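# Press the gauge pin on the magnet-marked post

## Task

A checking fixture has four posts, and a yellow magnet sits on exactly one of them. Drive that post's gauge pin fully home and keep it fully depressed for at least one second. After that it may spring back out. The other three pins must not be pushed, and the magnet must stay where it was.

## Robot and tools

Robot: two six-joint arms, left_arm and right_arm, each carrying a two-finger parallel gripper and one wrist camera (cam_left_wrist, cam_right_wrist, both 896x504). In the scene frame the origin sits at table height midway between the arms, +z is up, +x points out over the table, and left_arm is on the +y side. The calibrated bases are: left_arm at (+0.060, +0.928, 0) m and right_arm at (-0.064, -0.817, 0) m, each turned only slightly about z. Each arm reports its hand pose, velocities and camera pose in its own base frame, not the scene frame. The gripper's fingers point along its +z axis and close along its y axis. end_effector_position is the spot between the closed pads. When closed, the fingertips reach about 19 mm past it, and about 6 mm when fully open. A block juts about 10 cm toward the gripper's +x.

Row layout, shared by execute_actions and move: each row is one flat list of 18 numbers covering both arms, even when only one arm moves. The order is left dx, dy, dz, rx, ry, rz, left gripper position, force_limit, speed, then the same nine for the right arm. The six pose numbers are offsets, not poses. They are measured along the axes of that arm's current Hand target and counted from where that Hand target stands when the action or move begins. They are scaled so that 1.0 means 0.6 m for dx/dy/dz or 180 degrees for rx/ry/rz, and every number lies in [-1, 1]. rx, ry, rz together form one rotation vector. All six at 0 means hold or re-request the current Hand target. Resending the same offset moves the arm further again.

Gripper numbers are absolute settings in [-1, 1]. For position, +1 is fully open (85 mm), about -0.8 brings the pads together, and -1 closes until blocked. force_limit and speed both start at +1. speed -1/0/+1 is roughly 20/85/150 mm/s. A 0 is a real command, so to leave a gripper unchanged, resend the numbers it last received. For pressing a pin, a closed gripper (fingertips together) makes a compact pusher.

execute_actions(actions, cameras): actions is a list of actions. Each action is a table of up to 15 rows, one row per 1/30 s control step. A short table repeats its last row to fill 15 steps, so each action lasts 0.5 s. Every row in an action is measured from the start pose of that action. An empty list just returns the state and images. cameras selects images: left out or ["all"] gives all, [] gives none.

move(target, speed, blend, stop_force, zero, blocking, cameras): target is a single 18-number row or a list of up to 15 rows. Every row is an offset from the same starting Hand targets, not from the previous row. The path is a straight line and does not avoid obstacles or the other arm. speed is in m/s, from 0.002 to 4.2, default 0.25. blend is a corner radius in m, used with lists. stop_force is given in N, from 6 to 120. It ends an arm's path once its wrist sensor feels that much push against the direction of travel. The arm then backs off slightly but keeps some press. Omit stop_force when pulling away from a contact. zero (default true) re-zeroes moving arms before the move. blocking=false cannot be combined with stop_force. The whole move is capped at 10 s. The result adds a "move:" line giving the ending (done, off_target, moving, held, fault) and any limits (paced = pose clipped, held = steps withheld). Done means within 3 mm and 2 degrees; it does not mean nothing was touched.

wait(seconds 0 to 10): lets time run while commands are held. This is useful for keeping the pin pressed for the required second. stop(): brakes a running move. zoom_image(camera, region [x0,y0,x1,y1] px, at most 504x504): gives a close view of the latest image. zero_wrist_force(arm): tares that arm's sensor. read_manual: licence texts only. finished_scene(scene 1 to 3): ends the scene and cannot be undone. The goal must still hold when it is called.

Result lines: Hand target is the last commanded pose after clipping, and a gripper often settles a little short of it. Tool commands shows the current gripper settings. object_status codes are 0 moving, 1 blocked while opening, 2 blocked while closing (gripping), 3 at position. position_measured is in counts: 3 open, 130 is about 40 mm, 230 is pads meeting. Wrist force and torque are given in the gripper's own axes, plus the peak since the last reading. A push shows up as a force from the surface into the arm. Joint velocities reading "within noise" means the arm is still. Camera calibration uses OpenCV conventions. Wrist-camera poses are relative to the carrying arm's base.

Motion notes: commanded orientation is clipped to within 32 degrees of the current one at each step. Motion trails commands by about 0.2 s. Joint speed limits can leave an arm short of its target after big moves. Keep paths away from an arm's own base and avoid the wrist passing near the first joint axis, or the shoulder posture can flip.

Avoid: pressing far past a firm contact, because the arms are stiff. Faults come from about 150 N (plus or minus 25) net external force, or from joint contact torque at 678/678/398/98.4/98.4/98.4 N m. Either causes a 10 s stop. Press slowly and use stop_force, then command the arm back past its gripper to release. Also avoid arm-to-arm contact, hard hits, knocking the magnet or the other pins, and anything leaving the table. Motors heat when holding loads or straining against unreachable poses; a MOTOR HOT line appears at 70 °C, and at 85 °C the brakes lock for 30 to 60 s. Thinking time also advances the simulation.

Each tool is called after "Emit:" as name(argument=value, ...) on one line, values as JSON.

## Session

Emit:
execute_actions(actions=[])

Scene clock: 0.00 s.
left_arm: end_effector_position=(+0.6452, +0.5338, +0.3687) position_measured=3 object_status=3 end_effector_quat_wxyz=(+0.054, +0.895, -0.431, +0.101) | right_arm: end_effector_position=(+1.0094, -0.4085, +0.1239) position_measured=3 object_status=3 end_effector_quat_wxyz=(+0.497, -0.362, -0.574, -0.541)
Joint positions: left_arm=[0.541 -1.507 2.094 -2.179 -1.799 -1.706] | right_arm=[2.693 -2.576 -1.22 -2.623 2.507 -0.374]
Joint velocities: within noise
Joint torques (N m): no reading
Motor temperatures (°C): left_arm=[24 36 26 39 35 34] | right_arm=[29 36 36 38 34 39]
Wrist force (N): no reading
Wrist torque (N m): no reading
Wrist force, peak (N): no reading
Hand target: left_arm +0.6452, +0.5338, +0.3687; +0.054, +0.895, -0.431, +0.101 | right_arm +1.0094, -0.4085, +0.1239; +0.497, -0.362, -0.574, -0.541
Tool commands: left_gripper/position=+1.0 left_gripper/force_limit=+1.0 left_gripper/speed=+1.0 right_gripper/position=+1.0 right_gripper/force_limit=+1.0 right_gripper/speed=+1.0

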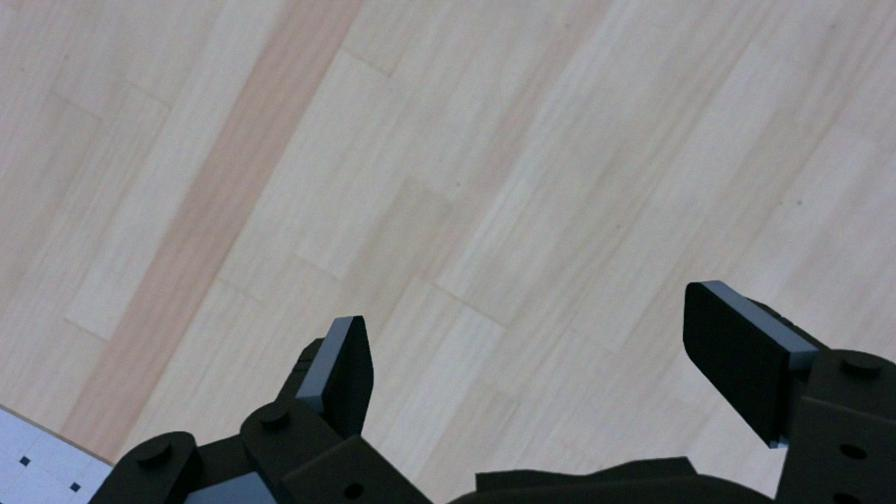

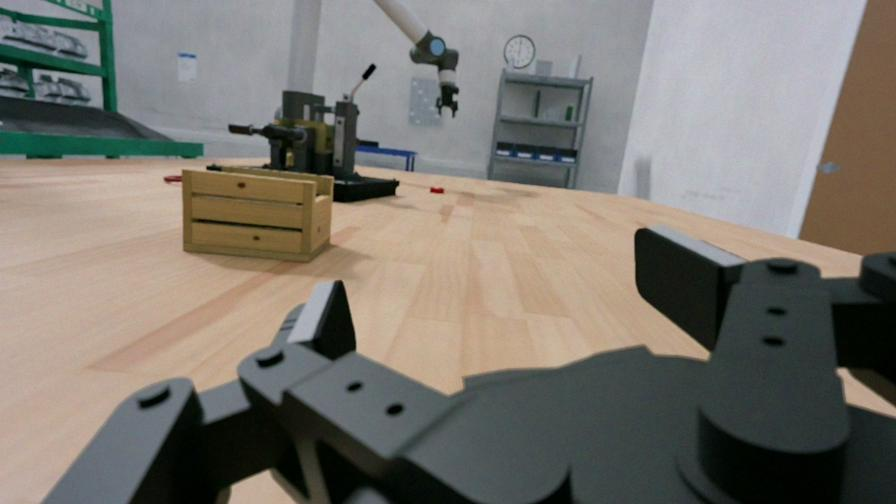

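Emit:
zoom_image(camera="cam_right_wrist", region=[150, 50, 470, 270])

Emit:
zoom_image(camera="cam_left_wrist", region=[0, 380, 200, 504])

Scaled by 1.575 from the camera's 896x504 image, which has a finer 1280x720 frame.

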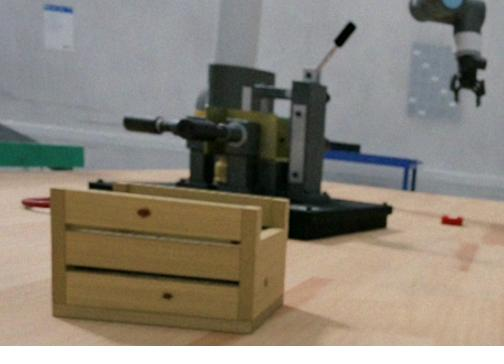

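Scaled by 2.520 from the camera's 896x504 image, which has a finer 1280x720 frame.

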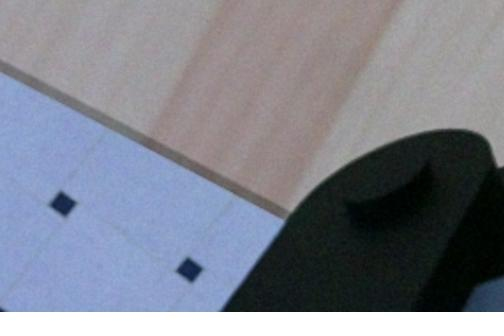

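Emit:
move(target=[0.893,0.890,-0.09,-0.125,0.238,0.18,1,1,1,0,0,0,0,0,0,1,1,1], speed=0.4)

Scene clock: 4.60 s.
left_arm: end_effector_position=(+0.5464, -0.1964, +0.5478) position_measured=3 object_status=3 end_effector_quat_wxyz=(+0.342, +0.619, -0.618, +0.342) | right_arm: end_effector_position=(+1.0094, -0.4085, +0.1239) position_measured=3 object_status=3 end_effector_quat_wxyz=(+0.497, -0.362, -0.574, -0.541)
Joint positions: left_arm=[-0.211 -1.871 2.425 -2.447 -2.546 -1.955] | right_arm=[2.693 -2.576 -1.22 -2.623 2.507 -0.374]
Joint velocities: within noise
Joint torques (N m): left_arm=[-17.1 4.19 -73.63 -14.52 1.71 -5.17] | right_arm=[0.5 248.9 72.97 -2.14 1.5 0.75]
Motor temperatures (°C): left_arm=[24 36 26 39 35 34] | right_arm=[29 36 36 38 34 39]
Wrist force (N): left_arm=[0.6 0.0 0.4] | right_arm=[0.1 0.3 0.4]
Wrist torque (N m): left_arm=[0.16 0.21 -0.06] | right_arm=[0.05 -0.01 0.00]
Wrist force, peak (N): left_arm=[2.8 0.5 3.3] | right_arm=[0.1 0.5 0.5]
Hand target: left_arm +0.5464, -0.1965, +0.5478; +0.342, +0.619, -0.618, +0.342 | right_arm +1.0094, -0.4085, +0.1239; +0.497, -0.362, -0.574, -0.541
Off the commanded pose: left_arm 0.000 m, 0 deg | right_arm 0.000 m, 0 deg.
move: done
camera_calibration:
cam_left_wrist: T_world_to_cam=[[-0.991828, 0.0707132, -0.106196, 0.630887], [0.12206, 0.7682, -0.628467, 0.451674], [0.037139, -0.636293, -0.770553, 0.402905], [0, 0, 0, 1]] pos_world=[0.555636, -0.135223, 0.661319]

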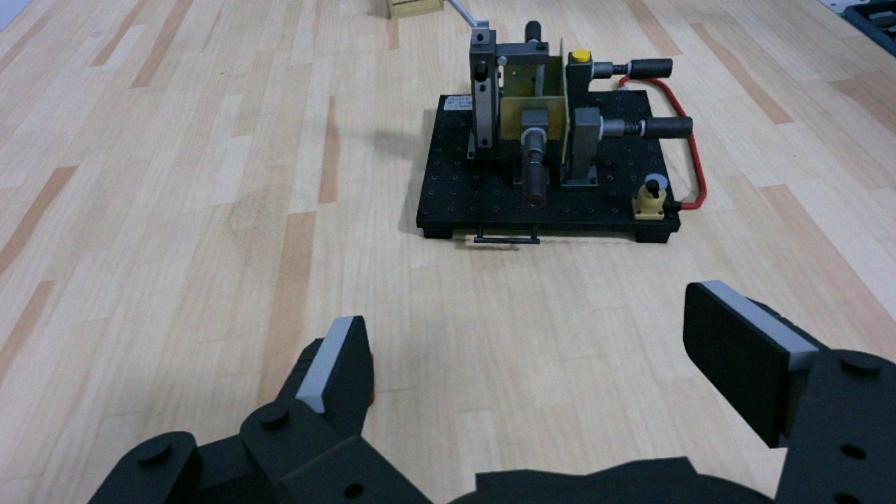

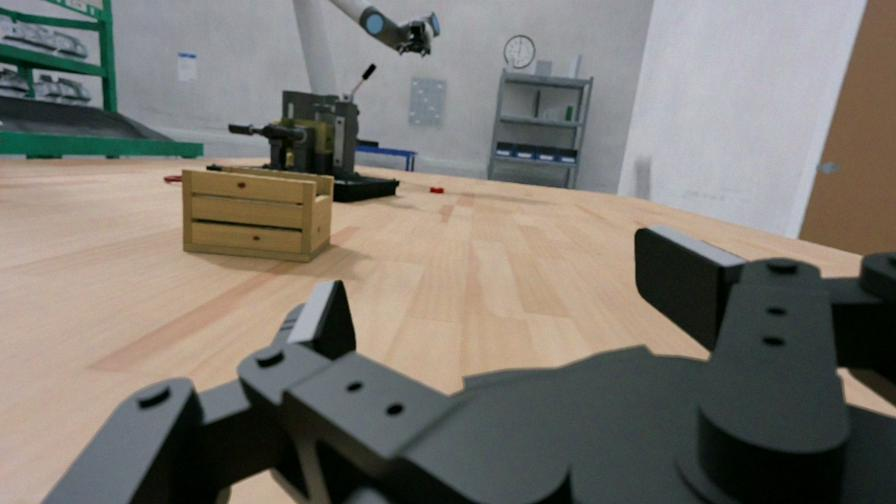

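Emit:
zoom_image(camera="cam_left_wrist", region=[410, 10, 720, 250])

Scaled by 1.626 from the camera's 896x504 image, which has a finer 1280x720 frame.

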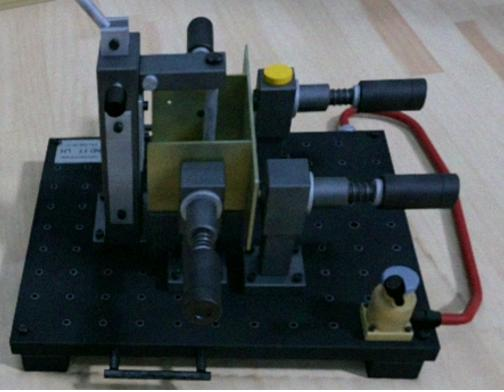

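Emit:
move(target=[0.308,0.66,0.896,0.285,-0.175,-0.352,-1,-0.5,0,0,0,0,0,0,0,1,1,1], speed=0.4, cameras=["cam_left_wrist"])

Scene clock: 9.50 s.
left_arm: end_effector_position=(+0.1510, -0.7503, +0.4187) position_measured=232 object_status=3 end_effector_quat_wxyz=(+0.014, +0.981, -0.083, +0.173) | right_arm: end_effector_position=(+1.0094, -0.4085, +0.1239) position_measured=3 object_status=3 end_effector_quat_wxyz=(+0.497, -0.362, -0.574, -0.541)
Joint positions: left_arm=[-1.797 -1.677 2.185 -2.056 -1.224 -4.773] | right_arm=[2.693 -2.576 -1.22 -2.623 2.507 -0.374]
Joint velocities: within noise
Joint torques (N m): left_arm=[21.34 -35.47 -125.17 -4.69 -2.4 -4.8] | right_arm=[-2.2 254.64 74.97 -0.74 2.32 1.19]
Motor temperatures (°C): left_arm=[24 36 26 39 35 34] | right_arm=[29 36 36 38 34 39]
Wrist force (N): left_arm=[0.3 -0.2 -0.6] | right_arm=[0.2 0.1 0.4]
Wrist torque (N m): left_arm=[0.01 -0.05 -0.04] | right_arm=[0.02 -0.03 0.00]
Wrist force, peak (N): left_arm=[-0.9 4.3 -0.6] | right_arm=[0.3 0.7 0.4]
Hand target: left_arm +0.1510, -0.7505, +0.4187; +0.014, +0.981, -0.083, +0.172 | right_arm +1.0094, -0.4085, +0.1239; +0.497, -0.362, -0.574, -0.541
Off the commanded pose: left_arm 0.000 m, 0 deg | right_arm 0.000 m, 0 deg.
move: done
camera_calibration:
cam_left_wrist: T_world_to_cam=[[-0.287773, -0.956768, -0.0422099, -0.639904], [-0.957081, 0.288891, -0.0232125, 0.394209], [0.034403, 0.0337184, -0.998839, 0.564357], [0, 0, 0, 1]] pos_world=[0.173727, -0.745152, 0.545842]
Images, in order (width x height): cam_left_wrist 896x504.

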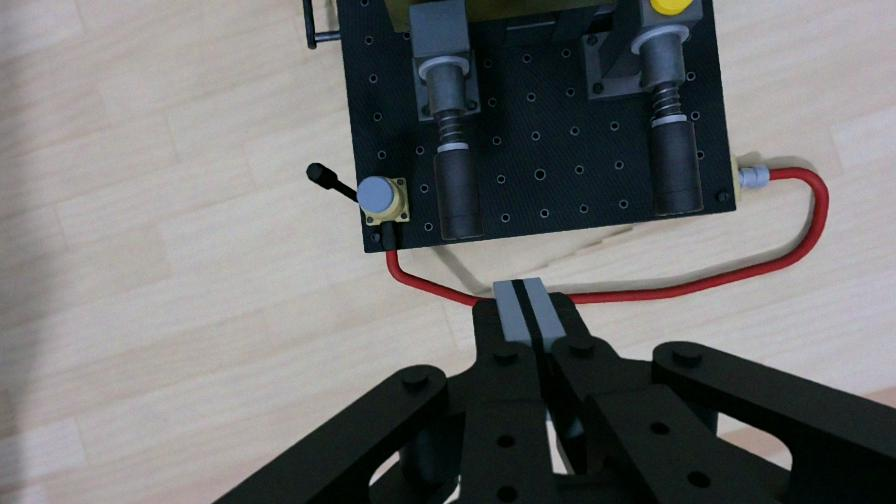

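Emit:
move(target=[-0.139,0.2775,0.307,0,0,0,-1,-0.5,0,0,0,0,0,0,0,1,1,1], speed=0.3, cameras=["cam_left_wrist"])

Scene clock: 11.93 s.
left_arm: end_effector_position=(+0.1076, -0.9114, +0.2169) position_measured=232 object_status=3 end_effector_quat_wxyz=(+0.014, +0.981, -0.083, +0.172) | right_arm: end_effector_position=(+1.0094, -0.4085, +0.1239) position_measured=3 object_status=3 end_effector_quat_wxyz=(+0.497, -0.362, -0.574, -0.541)
Joint positions: left_arm=[-1.804 -1.319 2.141 -2.367 -1.224 -4.781] | right_arm=[2.693 -2.576 -1.22 -2.623 2.507 -0.374]
Joint velocities: within noise
Joint torques (N m): left_arm=[18.62 -109.24 -98.92 -13.28 0.36 2.25] | right_arm=[-0.15 253.05 73.85 -0.33 3.13 2.81]
Motor temperatures (°C): left_arm=[24 36 26 39 35 34] | right_arm=[29 36 36 38 34 39]
Wrist force (N): left_arm=[0.2 0.2 -0.1] | right_arm=[0.2 0.3 0.2]
Wrist torque (N m): left_arm=[0.07 -0.01 -0.07] | right_arm=[0.05 -0.03 0.00]
Wrist force, peak (N): left_arm=[1.5 -2.2 -2.9] | right_arm=[-0.1 0.5 0.5]
Hand target: left_arm +0.1076, -0.9115, +0.2167; +0.014, +0.981, -0.083, +0.172 | right_arm +1.0094, -0.4085, +0.1239; +0.497, -0.362, -0.574, -0.541
Off the commanded pose: left_arm 0.000 m, 0 deg | right_arm 0.000 m, 0 deg.
move: done
camera_calibration:
cam_left_wrist: T_world_to_cam=[[-0.287591, -0.956821, -0.0422461, -0.815106], [-0.957142, 0.288704, -0.0230005, 0.394294], [0.0342039, 0.0338208, -0.998842, 0.369836], [0, 0, 0, 1]] pos_world=[0.130328, -0.906253, 0.344042]
Images, in order (width x height): cam_left_wrist 896x504.

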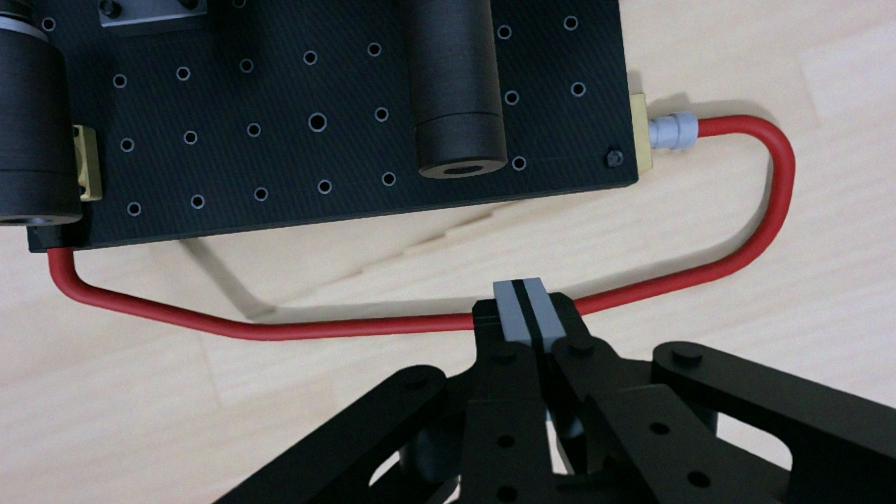

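Emit:
move(target=[0.0167,-0.0197,0.0835,0,-0.0833,0,-1,-0.5,0,0,0,0,0,0,0,1,1,1], speed=0.15, cameras=["cam_left_wrist"])

Emit:
zoom_image(camera="cam_left_wrist", region=[350, 0, 650, 300])

Scene clock: 15.73 s.
left_arm: end_effector_position=(+0.1357, -0.9043, +0.1731) position_measured=232 object_status=3 end_effector_quat_wxyz=(+0.003, +0.995, -0.084, +0.043) | right_arm: end_effector_position=(+1.0094, -0.4085, +0.1239) position_measured=3 object_status=3 end_effector_quat_wxyz=(+0.497, -0.362, -0.574, -0.541)
Joint positions: left_arm=[-1.676 -1.276 2.138 -2.436 -1.485 -4.648] | right_arm=[2.693 -2.576 -1.22 -2.623 2.507 -0.374]
Joint velocities: within noise
Joint torques (N m): left_arm=[16.15 -109.21 -98.6 -13.46 -3.48 1.37] | right_arm=[-4 251.56 74.96 -0.67 3.43 3.51]
Motor temperatures (°C): left_arm=[24 36 26 39 35 34] | right_arm=[29 36 36 37 34 39]
Wrist force (N): left_arm=[0.1 -0.1 -0.1] | right_arm=[-0.1 0.0 0.5]
Wrist torque (N m): left_arm=[-0.08 -0.10 0.01] | right_arm=[-0.01 0.02 0.00]
Wrist force, peak (N): left_arm=[1.3 -0.4 0.5] | right_arm=[0.2 0.7 0.1]
Hand target: left_arm +0.1357, -0.9042, +0.1731; +0.003, +0.995, -0.084, +0.043 | right_arm +1.0094, -0.4085, +0.1239; +0.497, -0.362, -0.574, -0.541
Off the commanded pose: left_arm 0.000 m, 0 deg | right_arm 0.000 m, 0 deg.
move: done
camera_calibration:
cam_left_wrist: T_world_to_cam=[[-0.293666, -0.955863, -0.00928444, -0.806095], [-0.929966, 0.283436, 0.234151, 0.36512], [-0.221185, 0.0773965, -0.972156, 0.39434], [0, 0, 0, 1]] pos_world=[0.190049, -0.904525, 0.290383]
Images, in order (width x height): cam_left_wrist 896x504.

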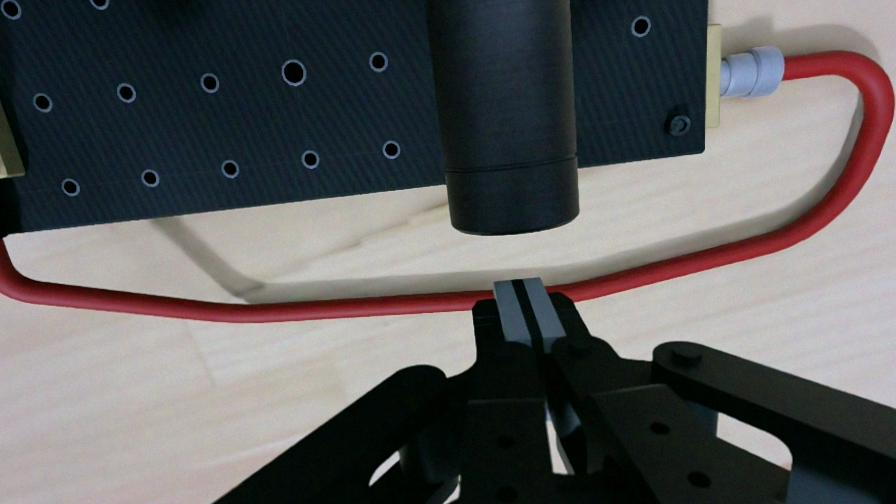

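Scaled by 1.680 from the camera's 896x504 image, which has a finer 1280x720 frame.

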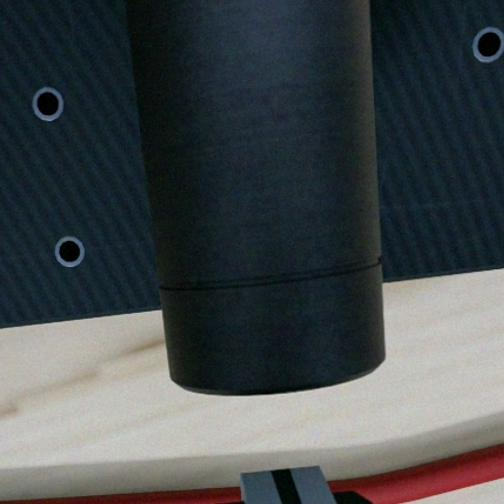

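Emit:
move(target=[0.0415,0.0007,0.0036,0,0,0,-1,-0.5,0,0,0,0,0,0,0,1,1,1], speed=0.03, stop_force=10, cameras=["cam_left_wrist"])

Scene clock: 17.77 s.
left_arm: end_effector_position=(+0.1603, -0.9089, +0.1731) position_measured=232 object_status=3 end_effector_quat_wxyz=(+0.003, +0.995, -0.084, +0.043) | right_arm: end_effector_position=(+1.0094, -0.4085, +0.1239) position_measured=3 object_status=3 end_effector_quat_wxyz=(+0.497, -0.362, -0.574, -0.541)
Joint positions: left_arm=[-1.648 -1.269 2.128 -2.435 -1.485 -4.62] | right_arm=[2.693 -2.576 -1.22 -2.623 2.507 -0.374]
Joint velocities: within noise
Joint torques (N m): left_arm=[26.58 -112.49 -99.81 -8.98 5.6 2.33] | right_arm=[-4.14 254.53 75.76 -0.74 3.43 4.04]
Motor temperatures (°C): left_arm=[24 36 26 39 35 34] | right_arm=[29 36 36 37 34 39]
Wrist force (N): left_arm=[-9.3 -2.8 0.0] | right_arm=[0.2 0.3 0.5]
Wrist torque (N m): left_arm=[-0.06 -0.18 -0.05] | right_arm=[0.06 -0.04 -0.01]
Wrist force, peak (N): left_arm=[-9.6 -3.2 -0.4] | right_arm=[0.5 0.5 0.3]
Hand target: left_arm +0.1603, -0.9089, +0.1731; +0.003, +0.995, -0.084, +0.043 | right_arm +1.0094, -0.4085, +0.1239; +0.497, -0.362, -0.574, -0.541
Off the commanded pose: left_arm 0.000 m, 0 deg | right_arm 0.000 m, 0 deg.
move: done
camera_calibration:
cam_left_wrist: T_world_to_cam=[[-0.293697, -0.955853, -0.00928378, -0.803225], [-0.929889, 0.283442, 0.234449, 0.389321], [-0.221468, 0.07749, -0.972084, 0.400188], [0, 0, 0, 1]] pos_world=[0.214749, -0.909125, 0.290283]
Images, in order (width x height): cam_left_wrist 896x504.

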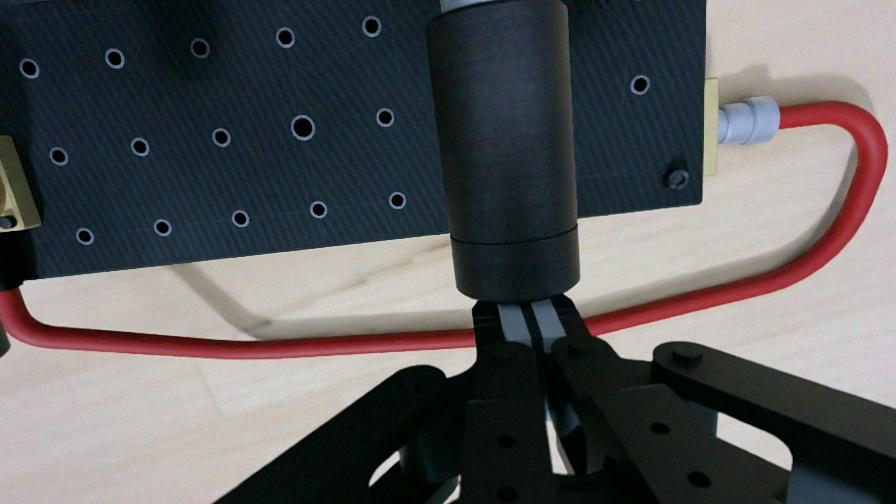

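Emit:
move(target=[0.01333,0.0002,0.00116,0,0,0,-1,-0.5,0,0,0,0,0,0,0,1,1,1], speed=0.02, stop_force=30, cameras=["cam_left_wrist"])

Scene clock: 19.47 s.
left_arm: end_effector_position=(+0.1682, -0.9103, +0.1730) position_measured=232 object_status=3 end_effector_quat_wxyz=(+0.003, +0.995, -0.084, +0.043) | right_arm: end_effector_position=(+1.0094, -0.4085, +0.1239) position_measured=3 object_status=3 end_effector_quat_wxyz=(+0.497, -0.362, -0.574, -0.541)
Joint positions: left_arm=[-1.639 -1.266 2.124 -2.435 -1.485 -4.611] | right_arm=[2.693 -2.576 -1.22 -2.623 2.507 -0.374]
Joint velocities: within noise
Joint torques (N m): left_arm=[26.24 -115.26 -98.27 -9.89 0.77 2.32] | right_arm=[-2.79 254.99 76.71 -1.48 3.53 4.29]
Motor temperatures (°C): left_arm=[24 36 26 39 35 34] | right_arm=[29 36 36 37 34 39]
Wrist force (N): left_arm=[-11.8 -3.5 -0.3] | right_arm=[-0.2 0.1 0.5]
Wrist torque (N m): left_arm=[-0.04 -0.20 -0.06] | right_arm=[0.02 0.03 0.00]
Wrist force, peak (N): left_arm=[-12.2 -3.4 -0.7] | right_arm=[0.2 0.5 0.7]
Hand target: left_arm +0.1682, -0.9103, +0.1730; +0.003, +0.995, -0.084, +0.043 | right_arm +1.0094, -0.4085, +0.1239; +0.497, -0.362, -0.574, -0.541
Off the commanded pose: left_arm 0.000 m, 0 deg | right_arm 0.000 m, 0 deg.
move: done
camera_calibration:
cam_left_wrist: T_world_to_cam=[[-0.293703, -0.955851, -0.00931261, -0.802327], [-0.92991, 0.283448, 0.234359, 0.397128], [-0.221373, 0.0774919, -0.972105, 0.40204], [0, 0, 0, 1]] pos_world=[0.222649, -0.910625, 0.290283]
Images, in order (width x height): cam_left_wrist 896x504.

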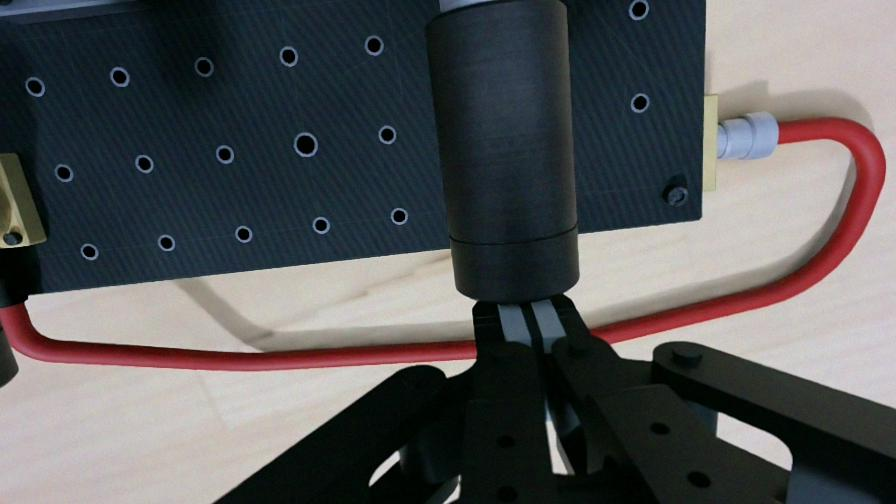

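Emit:
move(target=[0.0583,0.0009,0.0051,0,0,0,-1,-0.5,0,0,0,0,0,0,0,1,1,1], speed=0.02, stop_force=20, cameras=["cam_left_wrist"])

Scene clock: 21.20 s.
left_arm: end_effector_position=(+0.1727, -0.9112, +0.1730) position_measured=232 object_status=3 end_effector_quat_wxyz=(+0.003, +0.995, -0.084, +0.043) | right_arm: end_effector_position=(+1.0094, -0.4085, +0.1239) position_measured=3 object_status=3 end_effector_quat_wxyz=(+0.497, -0.362, -0.574, -0.541)
Joint positions: left_arm=[-1.634 -1.265 2.122 -2.435 -1.485 -4.606] | right_arm=[2.693 -2.576 -1.22 -2.623 2.507 -0.374]
Joint velocities: within noise
Joint torques (N m): left_arm=[1.1 -162.64 -58.48 -11.91 10.63 -3.91] | right_arm=[-2.28 253.61 74.9 -0.83 3.32 3.8]
Motor temperatures (°C): left_arm=[24 36 26 39 35 34] | right_arm=[29 36 36 37 34 39]
Wrist force (N): left_arm=[-24.2 1.9 0.8] | right_arm=[0.2 0.3 0.4]
Wrist torque (N m): left_arm=[-0.05 -0.40 -0.01] | right_arm=[0.05 -0.03 0.00]
Wrist force, peak (N): left_arm=[-72.4 -12.2 -20.7] | right_arm=[0.4 0.6 0.3]
Hand target: left_arm +0.1726, -0.9112, +0.1730; +0.003, +0.995, -0.084, +0.043 (not the last commanded pose) | right_arm +1.0094, -0.4085, +0.1239; +0.497, -0.362, -0.574, -0.541
Off the commanded pose: left_arm 0.031 m, 0 deg | right_arm 0.000 m, 0 deg.
move: contact (left_arm)
camera_calibration:
cam_left_wrist: T_world_to_cam=[[-0.29368, -0.955859, -0.00921999, -0.801838], [-0.929917, 0.283449, 0.234332, 0.401457], [-0.221375, 0.0773925, -0.972113, 0.402988], [0, 0, 0, 1]] pos_world=[0.227049, -0.911425, 0.290283]
Images, in order (width x height): cam_left_wrist 896x504.

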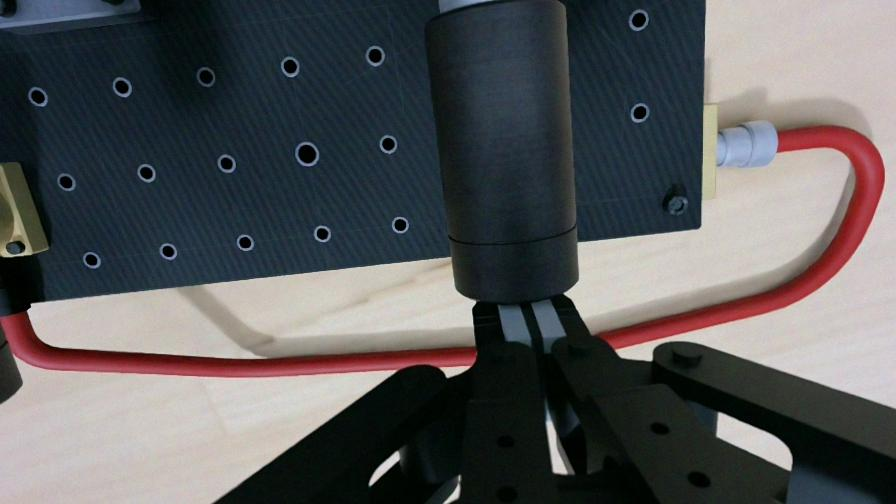

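Emit:
wait(seconds=1.2, cameras=[])

Emit:
move(target=[-0.075,0,0,0,0,0,-1,-0.5,0,0,0,0,0,0,0,1,1,1], speed=0.15, cameras=["cam_left_wrist"])

Emit:
finished_scene(scene=1)

Scene clock: 22.67 s.
left_arm: end_effector_position=(+0.1726, -0.9112, +0.1730) position_measured=232 object_status=3 end_effector_quat_wxyz=(+0.003, +0.995, -0.084, +0.043) | right_arm: end_effector_position=(+1.0094, -0.4085, +0.1239) position_measured=3 object_status=3 end_effector_quat_wxyz=(+0.497, -0.362, -0.574, -0.541)
Joint positions: left_arm=[-1.634 -1.265 2.122 -2.435 -1.485 -4.606] | right_arm=[2.693 -2.576 -1.22 -2.623 2.507 -0.374]
Joint velocities: within noise
Joint torques (N m): left_arm=[0.28 -161.44 -62.85 -7.05 5.01 -4] | right_arm=[-6.78 256.12 72.22 -0.54 3.6 4.1]
Motor temperatures (°C): left_arm=[24 36 26 39 35 34] | right_arm=[29 36 36 37 34 39]
Wrist force (N): left_arm=[-23.5 3.2 0.8] | right_arm=[-0.1 0.2 0.0]
Wrist torque (N m): left_arm=[-0.11 -0.30 0.01] | right_arm=[0.03 0.02 0.00]
Wrist force, peak (N): left_arm=[-24.7 1.6 0.8] | right_arm=[-0.1 0.5 0.4]
Hand target: left_arm +0.1726, -0.9112, +0.1730; +0.003, +0.995, -0.084, +0.043 (not the last commanded pose) | right_arm +1.0094, -0.4085, +0.1239; +0.497, -0.362, -0.574, -0.541
Tool commands: left_gripper/position=-1.0 left_gripper/force_limit=-0.5 left_gripper/speed=+0.0 right_gripper/position=+1.0 right_gripper/force_limit=+1.0 right_gripper/speed=+1.0
Off the commanded pose: left_arm 0.031 m, 0 deg | right_arm 0.000 m, 0 deg.
wait: 1.20 s; at rest from the start
No camera images: "cameras" was empty.

Scene clock: 23.53 s.
left_arm: end_effector_position=(+0.1287, -0.9036, +0.1692) position_measured=232 object_status=3 end_effector_quat_wxyz=(+0.003, +0.995, -0.084, +0.043) | right_arm: end_effector_position=(+1.0094, -0.4085, +0.1239) position_measured=3 object_status=3 end_effector_quat_wxyz=(+0.497, -0.362, -0.574, -0.541)
Joint positions: left_arm=[-1.684 -1.274 2.142 -2.442 -1.485 -4.656] | right_arm=[2.693 -2.576 -1.22 -2.623 2.507 -0.374]
Joint velocities: within noise
Joint torques (N m): left_arm=[-20.23 -162.93 -51.7 -12.92 6.39 -2.87] | right_arm=[-8.76 253.88 74.82 -0.47 3.56 3.68]
Motor temperatures (°C): left_arm=[24 36 26 39 35 34] | right_arm=[29 36 36 37 34 39]
Wrist force (N): left_arm=[-1.8 4.0 -0.1] | right_arm=[0.0 0.2 0.3]
Wrist torque (N m): left_arm=[0.68 0.25 0.02] | right_arm=[0.03 -0.01 0.00]
Wrist force, peak (N): left_arm=[-23.2 2.8 0.5] | right_arm=[0.1 0.3 0.8]
Hand target: left_arm +0.1285, -0.9036, +0.1692; +0.003, +0.995, -0.084, +0.043 | right_arm +1.0094, -0.4085, +0.1239; +0.497, -0.362, -0.574, -0.541
Off the commanded pose: left_arm 0.000 m, 0 deg | right_arm 0.000 m, 0 deg.
move: done
camera_calibration:
cam_left_wrist: T_world_to_cam=[[-0.293704, -0.955851, -0.00931224, -0.807589], [-0.92991, 0.28345, 0.234359, 0.35932], [-0.221373, 0.0774918, -0.972105, 0.388963], [0, 0, 0, 1]] pos_world=[0.183049, -0.903925, 0.286383]
Images, in order (width x height): cam_left_wrist 896x504.

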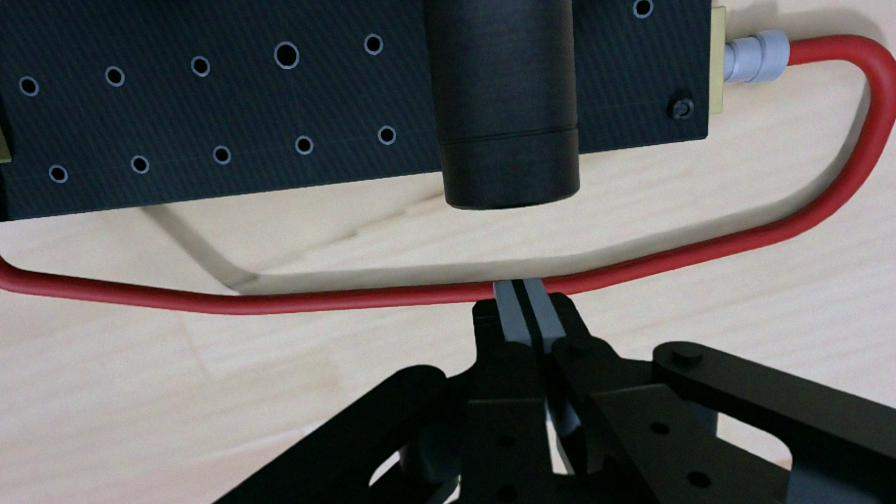

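The scene is finished: the task was done.


## Next scene

The same job, from a new start.

Emit:
execute_actions(actions=[])

Scene clock: 0.00 s.
left_arm: end_effector_position=(+1.6020, +0.5513, +0.3701) position_measured=3 object_status=3 end_effector_quat_wxyz=(-0.049, +0.940, +0.190, +0.279) | right_arm: end_effector_position=(+0.4481, +0.4679, +0.3319) position_measured=3 object_status=3 end_effector_quat_wxyz=(-0.272, +0.502, +0.649, +0.503)
Joint positions: left_arm=[0.193 -0.686 0.985 -2.439 -1.472 -3.319] | right_arm=[4.007 -1.969 -2.772 1.193 2.076 2.519]
Joint velocities: within noise
Joint torques (N m): no reading
Motor temperatures (°C): left_arm=[24 35 26 38 34 34] | right_arm=[28 35 36 37 34 38]
Wrist force (N): no reading
Wrist torque (N m): no reading
Wrist force, peak (N): no reading
Hand target: left_arm +1.6020, +0.5513, +0.3701; -0.049, +0.940, +0.190, +0.279 | right_arm +0.4481, +0.4679, +0.3319; -0.272, +0.502, +0.649, +0.503
Tool commands: left_gripper/position=+1.0 left_gripper/force_limit=+1.0 left_gripper/speed=+1.0 right_gripper/position=+1.0 right_gripper/force_limit=+1.0 right_gripper/speed=+1.0
camera_calibration:
cam_left_wrist: T_world_to_cam=[[0.280319, -0.958405, -0.0536817, 0.116011], [-0.933413, -0.259108, -0.248199, 1.75322], [0.223966, 0.119682, -0.967221, 0.0591923], [0, 0, 0, 1]] pos_world=[1.5907, 0.558373, 0.498626]
cam_right_wrist: T_world_to_cam=[[0.956613, -0.13676, 0.257272, -0.433465], [0.120637, -0.61784, -0.776995, 0.502422], [0.265214, 0.774319, -0.574535, -0.162484], [0, 0, 0, 1]] pos_world=[0.39714, 0.37695, 0.408545]

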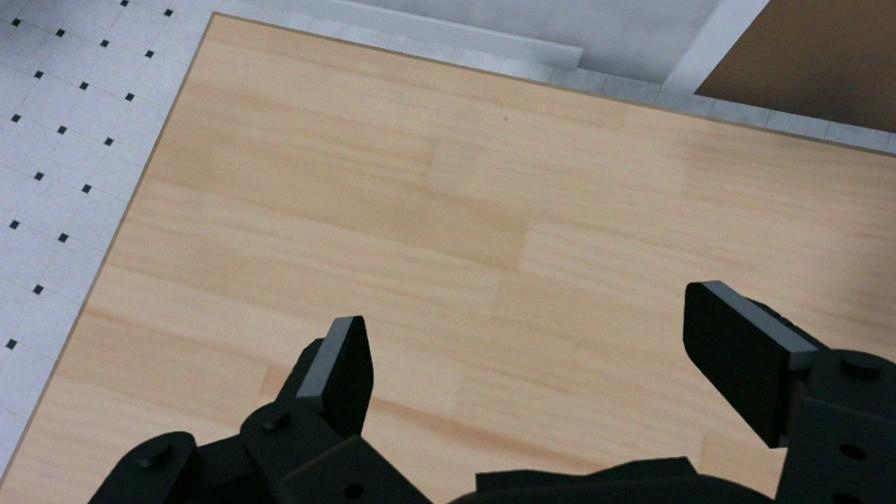

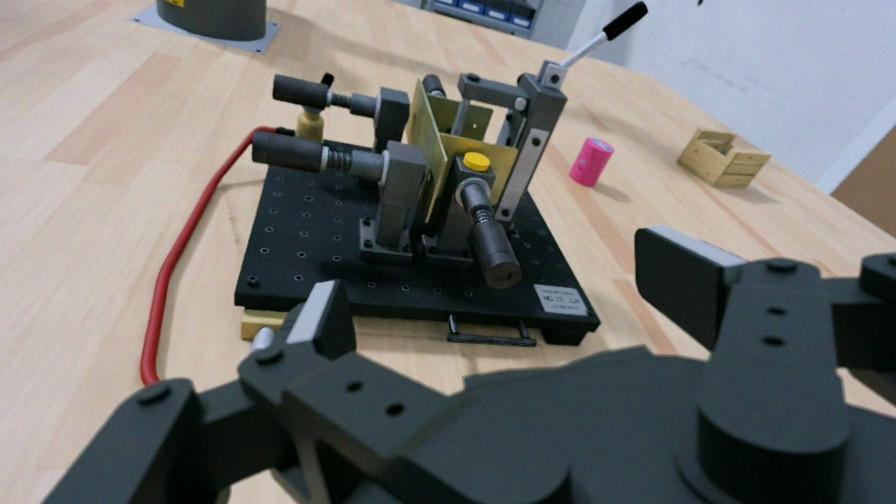

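Emit:
zoom_image(camera="cam_right_wrist", region=[340, 60, 640, 360])

Scaled by 1.680 from the camera's 896x504 image, which has a finer 1280x720 frame.

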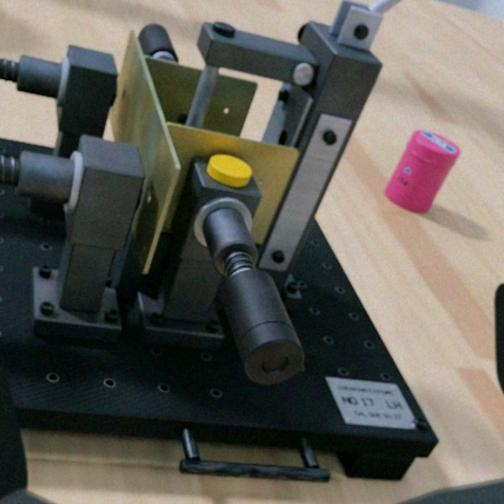

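Emit:
move(target=[0,0,0,0,0,0,1,1,1,-0.137,0.0947,0.304,0.112,-0.343,0.0676,-1,-0.5,0], speed=0.4, cameras=["cam_right_wrist"])

Emit:
zoom_image(camera="cam_right_wrist", region=[300, 0, 700, 350])

Scene clock: 3.83 s.
left_arm: end_effector_position=(+1.6020, +0.5513, +0.3701) position_measured=3 object_status=3 end_effector_quat_wxyz=(-0.049, +0.940, +0.190, +0.279) | right_arm: end_effector_position=(+0.5570, +0.6050, +0.2197) position_measured=232 object_status=3 end_effector_quat_wxyz=(-0.031, +0.697, +0.716, +0.030)
Joint positions: left_arm=[0.193 -0.686 0.985 -2.439 -1.472 -3.319] | right_arm=[4.196 -1.726 -2.26 -0.652 1.616 2.6]
Joint velocities: within noise
Joint torques (N m): left_arm=[-0.02 -276.83 -106.15 -11.39 1.3 -0.26] | right_arm=[23.66 84.09 97.18 4.04 -3.96 6.39]
Motor temperatures (°C): left_arm=[24 35 26 38 34 34] | right_arm=[28 35 36 37 34 38]
Wrist force (N): left_arm=[0.3 0.0 -0.3] | right_arm=[-0.3 1.9 1.0]
Wrist torque (N m): left_arm=[0.01 -0.03 0.00] | right_arm=[1.06 0.30 -0.59]
Wrist force, peak (N): left_arm=[0.7 -0.5 -0.3] | right_arm=[1.8 3.7 1.7]
Hand target: left_arm +1.6020, +0.5513, +0.3701; -0.049, +0.940, +0.190, +0.279 | right_arm +0.5570, +0.6051, +0.2197; -0.031, +0.697, +0.716, +0.030
Off the commanded pose: left_arm 0.000 m, 0 deg | right_arm 0.000 m, 0 deg.
move: done
camera_calibration:
cam_right_wrist: T_world_to_cam=[[0.988167, -0.142949, 0.0555989, -0.45941], [-0.151314, -0.96786, 0.200875, 0.635252], [0.025097, -0.206911, -0.978038, 0.454048], [0, 0, 0, 1]] pos_world=[0.538701, 0.64311, 0.342013]
Images, in order (width x height): cam_right_wrist 896x504.

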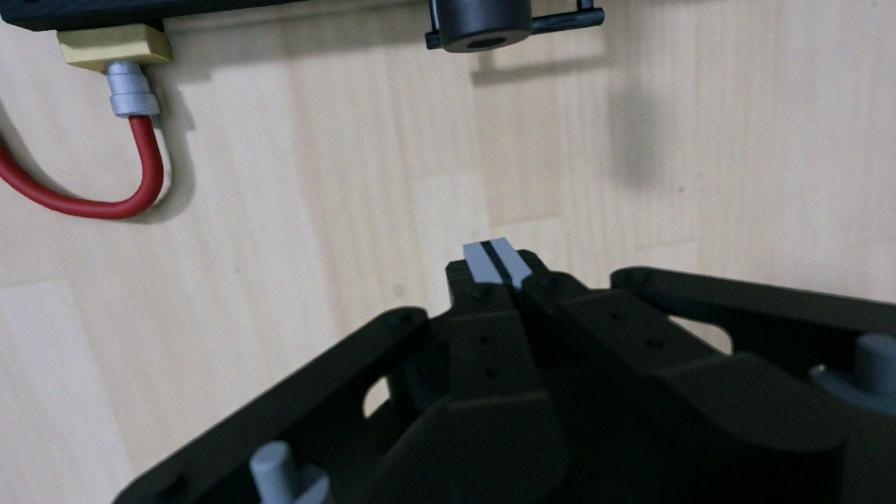

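Scaled by 1.260 from the camera's 896x504 image, which has a finer 1280x720 frame.

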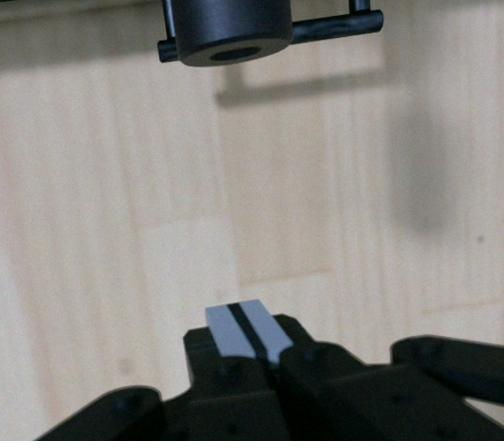

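Emit:
move(target=[0,0,0,0,0,0,1,1,1,0.0628,0.0268,0.0953,0,0,0,-1,-0.5,0], speed=0.2, cameras=["cam_right_wrist"])

Scene clock: 5.87 s.
left_arm: end_effector_position=(+1.6020, +0.5513, +0.3701) position_measured=3 object_status=3 end_effector_quat_wxyz=(-0.049, +0.940, +0.190, +0.279) | right_arm: end_effector_position=(+0.5719, +0.6479, +0.1661) position_measured=232 object_status=3 end_effector_quat_wxyz=(-0.031, +0.697, +0.716, +0.030)
Joint positions: left_arm=[0.193 -0.686 0.985 -2.439 -1.472 -3.319] | right_arm=[4.206 -1.828 -2.235 -0.574 1.615 2.61]
Joint velocities: within noise
Joint torques (N m): left_arm=[0.8 -277.77 -108.54 -11.6 1.79 0.33] | right_arm=[20.78 94.71 88.12 15.94 -4.09 5.64]
Motor temperatures (°C): left_arm=[24 35 26 38 34 34] | right_arm=[28 35 36 37 34 38]
Wrist force (N): left_arm=[0.3 -0.1 -0.1] | right_arm=[-1.1 2.3 0.9]
Wrist torque (N m): left_arm=[-0.01 -0.03 0.00] | right_arm=[1.31 0.46 -0.58]
Wrist force, peak (N): left_arm=[0.7 -0.2 -0.3] | right_arm=[-0.1 2.7 2.7]
Hand target: left_arm +1.6020, +0.5513, +0.3701; -0.049, +0.940, +0.190, +0.279 | right_arm +0.5719, +0.6480, +0.1660; -0.031, +0.697, +0.716, +0.030
Off the commanded pose: left_arm 0.000 m, 0 deg | right_arm 0.000 m, 0 deg.
move: done
camera_calibration:
cam_right_wrist: T_world_to_cam=[[0.988167, -0.142946, 0.0556123, -0.465027], [-0.151316, -0.96784, 0.20097, 0.689755], [0.025096, -0.207007, -0.978018, 0.410188], [0, 0, 0, 1]] pos_world=[0.553601, 0.68601, 0.288413]
Images, in order (width x height): cam_right_wrist 896x504.

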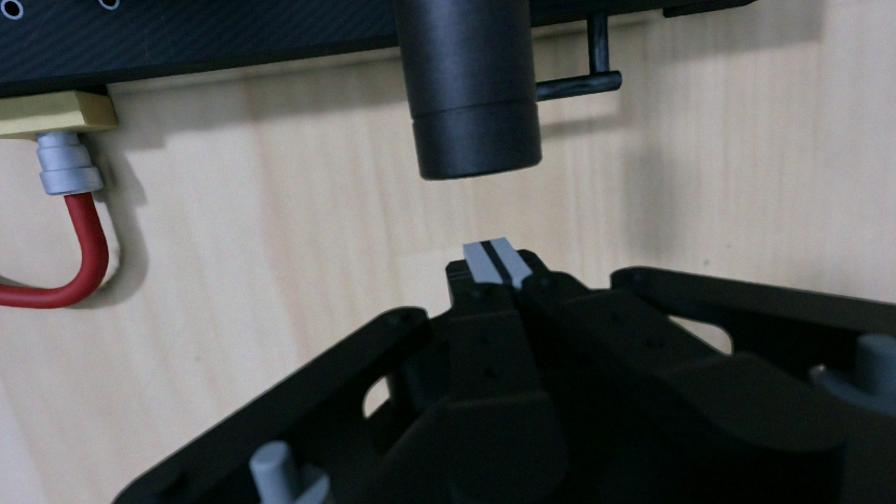

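Emit:
move(target=[0,0,0,0,0,0,1,1,1,0.0449,0.0006,0.0039,0,0,0,-1,-0.5,0], speed=0.05, stop_force=25, cameras=["cam_right_wrist"])

Scene clock: 7.87 s.
left_arm: end_effector_position=(+1.6020, +0.5513, +0.3701) position_measured=3 object_status=3 end_effector_quat_wxyz=(-0.049, +0.940, +0.190, +0.279) | right_arm: end_effector_position=(+0.5716, +0.6751, +0.1660) position_measured=232 object_status=3 end_effector_quat_wxyz=(-0.031, +0.697, +0.716, +0.030)
Joint positions: left_arm=[0.193 -0.686 0.985 -2.439 -1.472 -3.319] | right_arm=[4.222 -1.846 -2.208 -0.583 1.614 2.626]
Joint velocities: within noise
Joint torques (N m): left_arm=[2.71 -284.41 -111.78 -10.95 2.57 0.6] | right_arm=[27.22 94.91 91.76 8.71 -2.71 5.74]
Motor temperatures (°C): left_arm=[24 35 26 38 34 34] | right_arm=[28 35 36 37 34 38]
Wrist force (N): left_arm=[0.3 -0.1 0.0] | right_arm=[-10.0 0.2 -0.8]
Wrist torque (N m): left_arm=[-0.01 -0.04 0.00] | right_arm=[1.38 0.37 -0.61]
Wrist force, peak (N): left_arm=[0.4 0.5 -0.3] | right_arm=[-10.2 0.6 -1.8]
Hand target: left_arm +1.6020, +0.5513, +0.3701; -0.049, +0.940, +0.190, +0.279 | right_arm +0.5716, +0.6750, +0.1660; -0.031, +0.697, +0.716, +0.030
Off the commanded pose: left_arm 0.000 m, 0 deg | right_arm 0.000 m, 0 deg.
move: done
camera_calibration:
cam_right_wrist: T_world_to_cam=[[0.988167, -0.142946, 0.0556123, -0.460851], [-0.151316, -0.96784, 0.20097, 0.715958], [0.025096, -0.207007, -0.978018, 0.415708], [0, 0, 0, 1]] pos_world=[0.553301, 0.71311, 0.288313]
Images, in order (width x height): cam_right_wrist 896x504.

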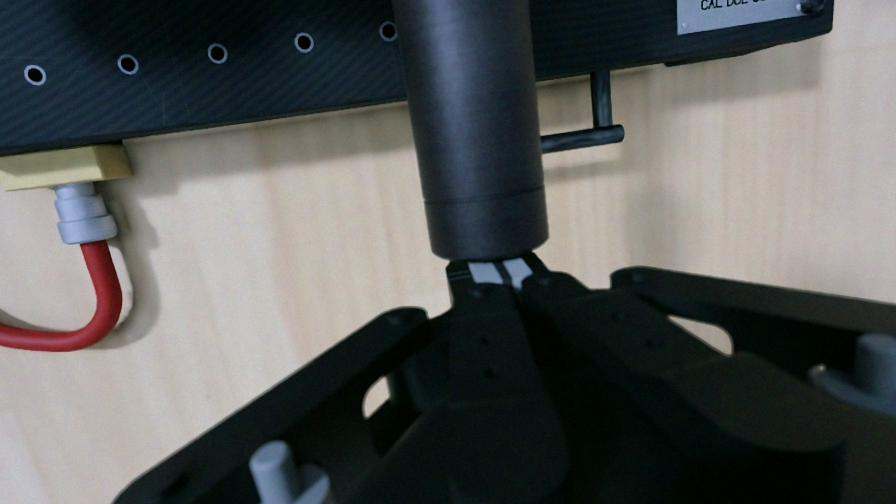

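Emit:
move(target=[0,0,0,0,0,0,1,1,1,0.0366,0.0005,0.0032,0,0,0,-1,-0.5,0], speed=0.012, stop_force=15, cameras=["cam_right_wrist"])

Scene clock: 12.17 s.
left_arm: end_effector_position=(+1.6020, +0.5513, +0.3701) position_measured=3 object_status=3 end_effector_quat_wxyz=(-0.049, +0.940, +0.190, +0.279) | right_arm: end_effector_position=(+0.5714, +0.6894, +0.1660) position_measured=232 object_status=3 end_effector_quat_wxyz=(-0.031, +0.697, +0.716, +0.030)
Joint positions: left_arm=[0.193 -0.686 0.985 -2.439 -1.472 -3.319] | right_arm=[4.23 -1.856 -2.193 -0.587 1.614 2.635]
Joint velocities: within noise
Joint torques (N m): left_arm=[7.81 -283.62 -111.66 -10.95 3.98 2.03] | right_arm=[-7.21 151.37 78.12 19.93 8.74 -6.98]
Motor temperatures (°C): left_arm=[24 35 26 38 34 34] | right_arm=[28 35 36 37 34 38]
Wrist force (N): left_arm=[0.3 0.2 -0.2] | right_arm=[-20.0 4.1 3.4]
Wrist torque (N m): left_arm=[0.05 -0.04 0.00] | right_arm=[1.38 0.14 -0.54]
Wrist force, peak (N): left_arm=[0.7 -0.3 -0.3] | right_arm=[-49.4 0.4 -15.5]
Hand target: left_arm +1.6020, +0.5513, +0.3701; -0.049, +0.940, +0.190, +0.279 | right_arm +0.5714, +0.6894, +0.1660; -0.031, +0.697, +0.716, +0.030 (not the last commanded pose)
Off the commanded pose: left_arm 0.000 m, 0 deg | right_arm 0.008 m, 0 deg.
move: contact (right_arm)
camera_calibration:
cam_right_wrist: T_world_to_cam=[[0.988182, -0.142851, 0.055591, -0.458667], [-0.151218, -0.967854, 0.200977, 0.729818], [0.0250942, -0.207009, -0.978017, 0.418696], [0, 0, 0, 1]] pos_world=[0.553102, 0.72751, 0.288313]
Images, in order (width x height): cam_right_wrist 896x504.

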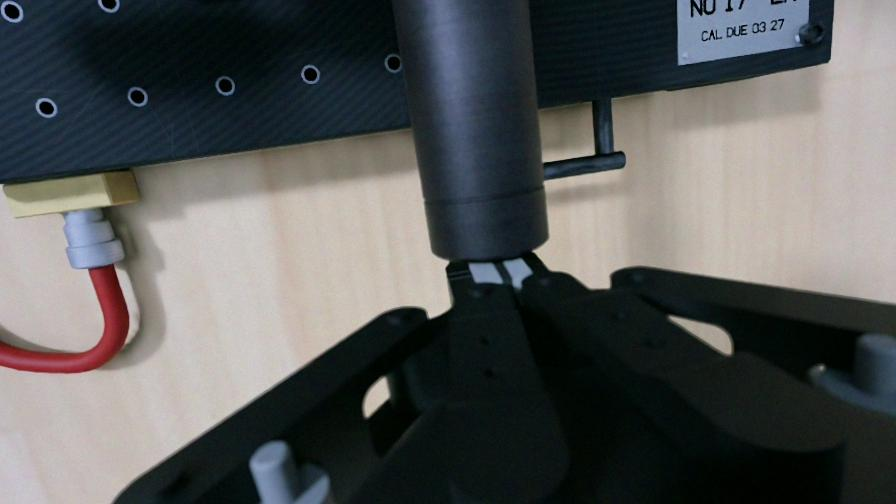

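Emit:
wait(seconds=1.1, cameras=[])

Emit:
move(target=[0,0,0,0,0,0,1,1,1,-0.07,-0.001,-0.006,0,0,0,-1,-0.5,0], speed=0.15, cameras=["cam_right_wrist"])

Emit:
finished_scene(scene=2)

Scene clock: 13.50 s.
left_arm: end_effector_position=(+1.6020, +0.5513, +0.3701) position_measured=3 object_status=3 end_effector_quat_wxyz=(-0.049, +0.940, +0.190, +0.279) | right_arm: end_effector_position=(+0.5714, +0.6894, +0.1660) position_measured=232 object_status=3 end_effector_quat_wxyz=(-0.031, +0.697, +0.716, +0.030)
Joint positions: left_arm=[0.193 -0.686 0.985 -2.439 -1.472 -3.319] | right_arm=[4.23 -1.856 -2.193 -0.587 1.614 2.635]
Joint velocities: within noise
Joint torques (N m): left_arm=[9.23 -283.2 -112.27 -11.09 4.15 2.21] | right_arm=[-8.87 147.48 77.87 13.48 5.53 -6.6]
Motor temperatures (°C): left_arm=[24 35 26 38 34 34] | right_arm=[28 35 36 37 34 38]
Wrist force (N): left_arm=[0.5 -0.2 -0.2] | right_arm=[-19.9 3.3 3.7]
Wrist torque (N m): left_arm=[-0.02 -0.07 -0.01] | right_arm=[1.36 0.21 -0.56]
Wrist force, peak (N): left_arm=[0.7 -0.1 0.1] | right_arm=[-20.2 3.8 3.6]
Hand target: left_arm +1.6020, +0.5513, +0.3701; -0.049, +0.940, +0.190, +0.279 | right_arm +0.5714, +0.6894, +0.1660; -0.031, +0.697, +0.716, +0.030 (not the last commanded pose)
Tool commands: left_gripper/position=+1.0 left_gripper/force_limit=+1.0 left_gripper/speed=+1.0 right_gripper/position=-1.0 right_gripper/force_limit=-0.5 right_gripper/speed=+0.0
Off the commanded pose: left_arm 0.000 m, 0 deg | right_arm 0.008 m, 0 deg.
wait: 1.10 s; at rest from the start
No camera images: "cameras" was empty.

Scene clock: 14.37 s.
left_arm: end_effector_position=(+1.6020, +0.5513, +0.3701) position_measured=3 object_status=3 end_effector_quat_wxyz=(-0.049, +0.940, +0.190, +0.279) | right_arm: end_effector_position=(+0.5719, +0.6474, +0.1659) position_measured=232 object_status=3 end_effector_quat_wxyz=(-0.031, +0.697, +0.716, +0.030)
Joint positions: left_arm=[0.193 -0.686 0.985 -2.439 -1.472 -3.319] | right_arm=[4.206 -1.828 -2.236 -0.574 1.615 2.61]
Joint velocities: within noise
Joint torques (N m): left_arm=[8.79 -289.69 -114.71 -11.53 4.86 1.83] | right_arm=[-20.43 135.76 55 15.87 5.25 -6.7]
Motor temperatures (°C): left_arm=[24 35 26 38 34 34] | right_arm=[28 35 36 37 34 38]
Wrist force (N): left_arm=[0.2 -0.1 0.1] | right_arm=[0.2 1.9 2.3]
Wrist torque (N m): left_arm=[-0.01 -0.02 0.00] | right_arm=[1.24 0.22 -0.58]
Wrist force, peak (N): left_arm=[0.4 -0.4 -0.1] | right_arm=[-19.9 3.5 3.2]
Hand target: left_arm +1.6020, +0.5513, +0.3701; -0.049, +0.940, +0.190, +0.279 | right_arm +0.5719, +0.6472, +0.1659; -0.031, +0.697, +0.716, +0.030
Off the commanded pose: left_arm 0.000 m, 0 deg | right_arm 0.000 m, 0 deg.
move: done
camera_calibration:
cam_right_wrist: T_world_to_cam=[[0.988167, -0.142946, 0.0556123, -0.465192], [-0.151316, -0.96784, 0.20097, 0.689306], [0.025096, -0.207007, -0.978018, 0.409985], [0, 0, 0, 1]] pos_world=[0.553701, 0.68551, 0.288313]
Images, in order (width x height): cam_right_wrist 896x504.

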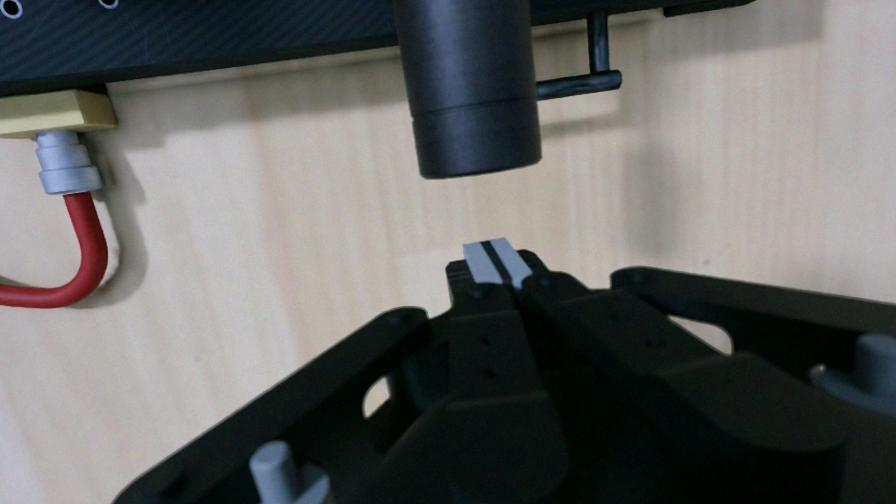

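The scene is finished: the task was done.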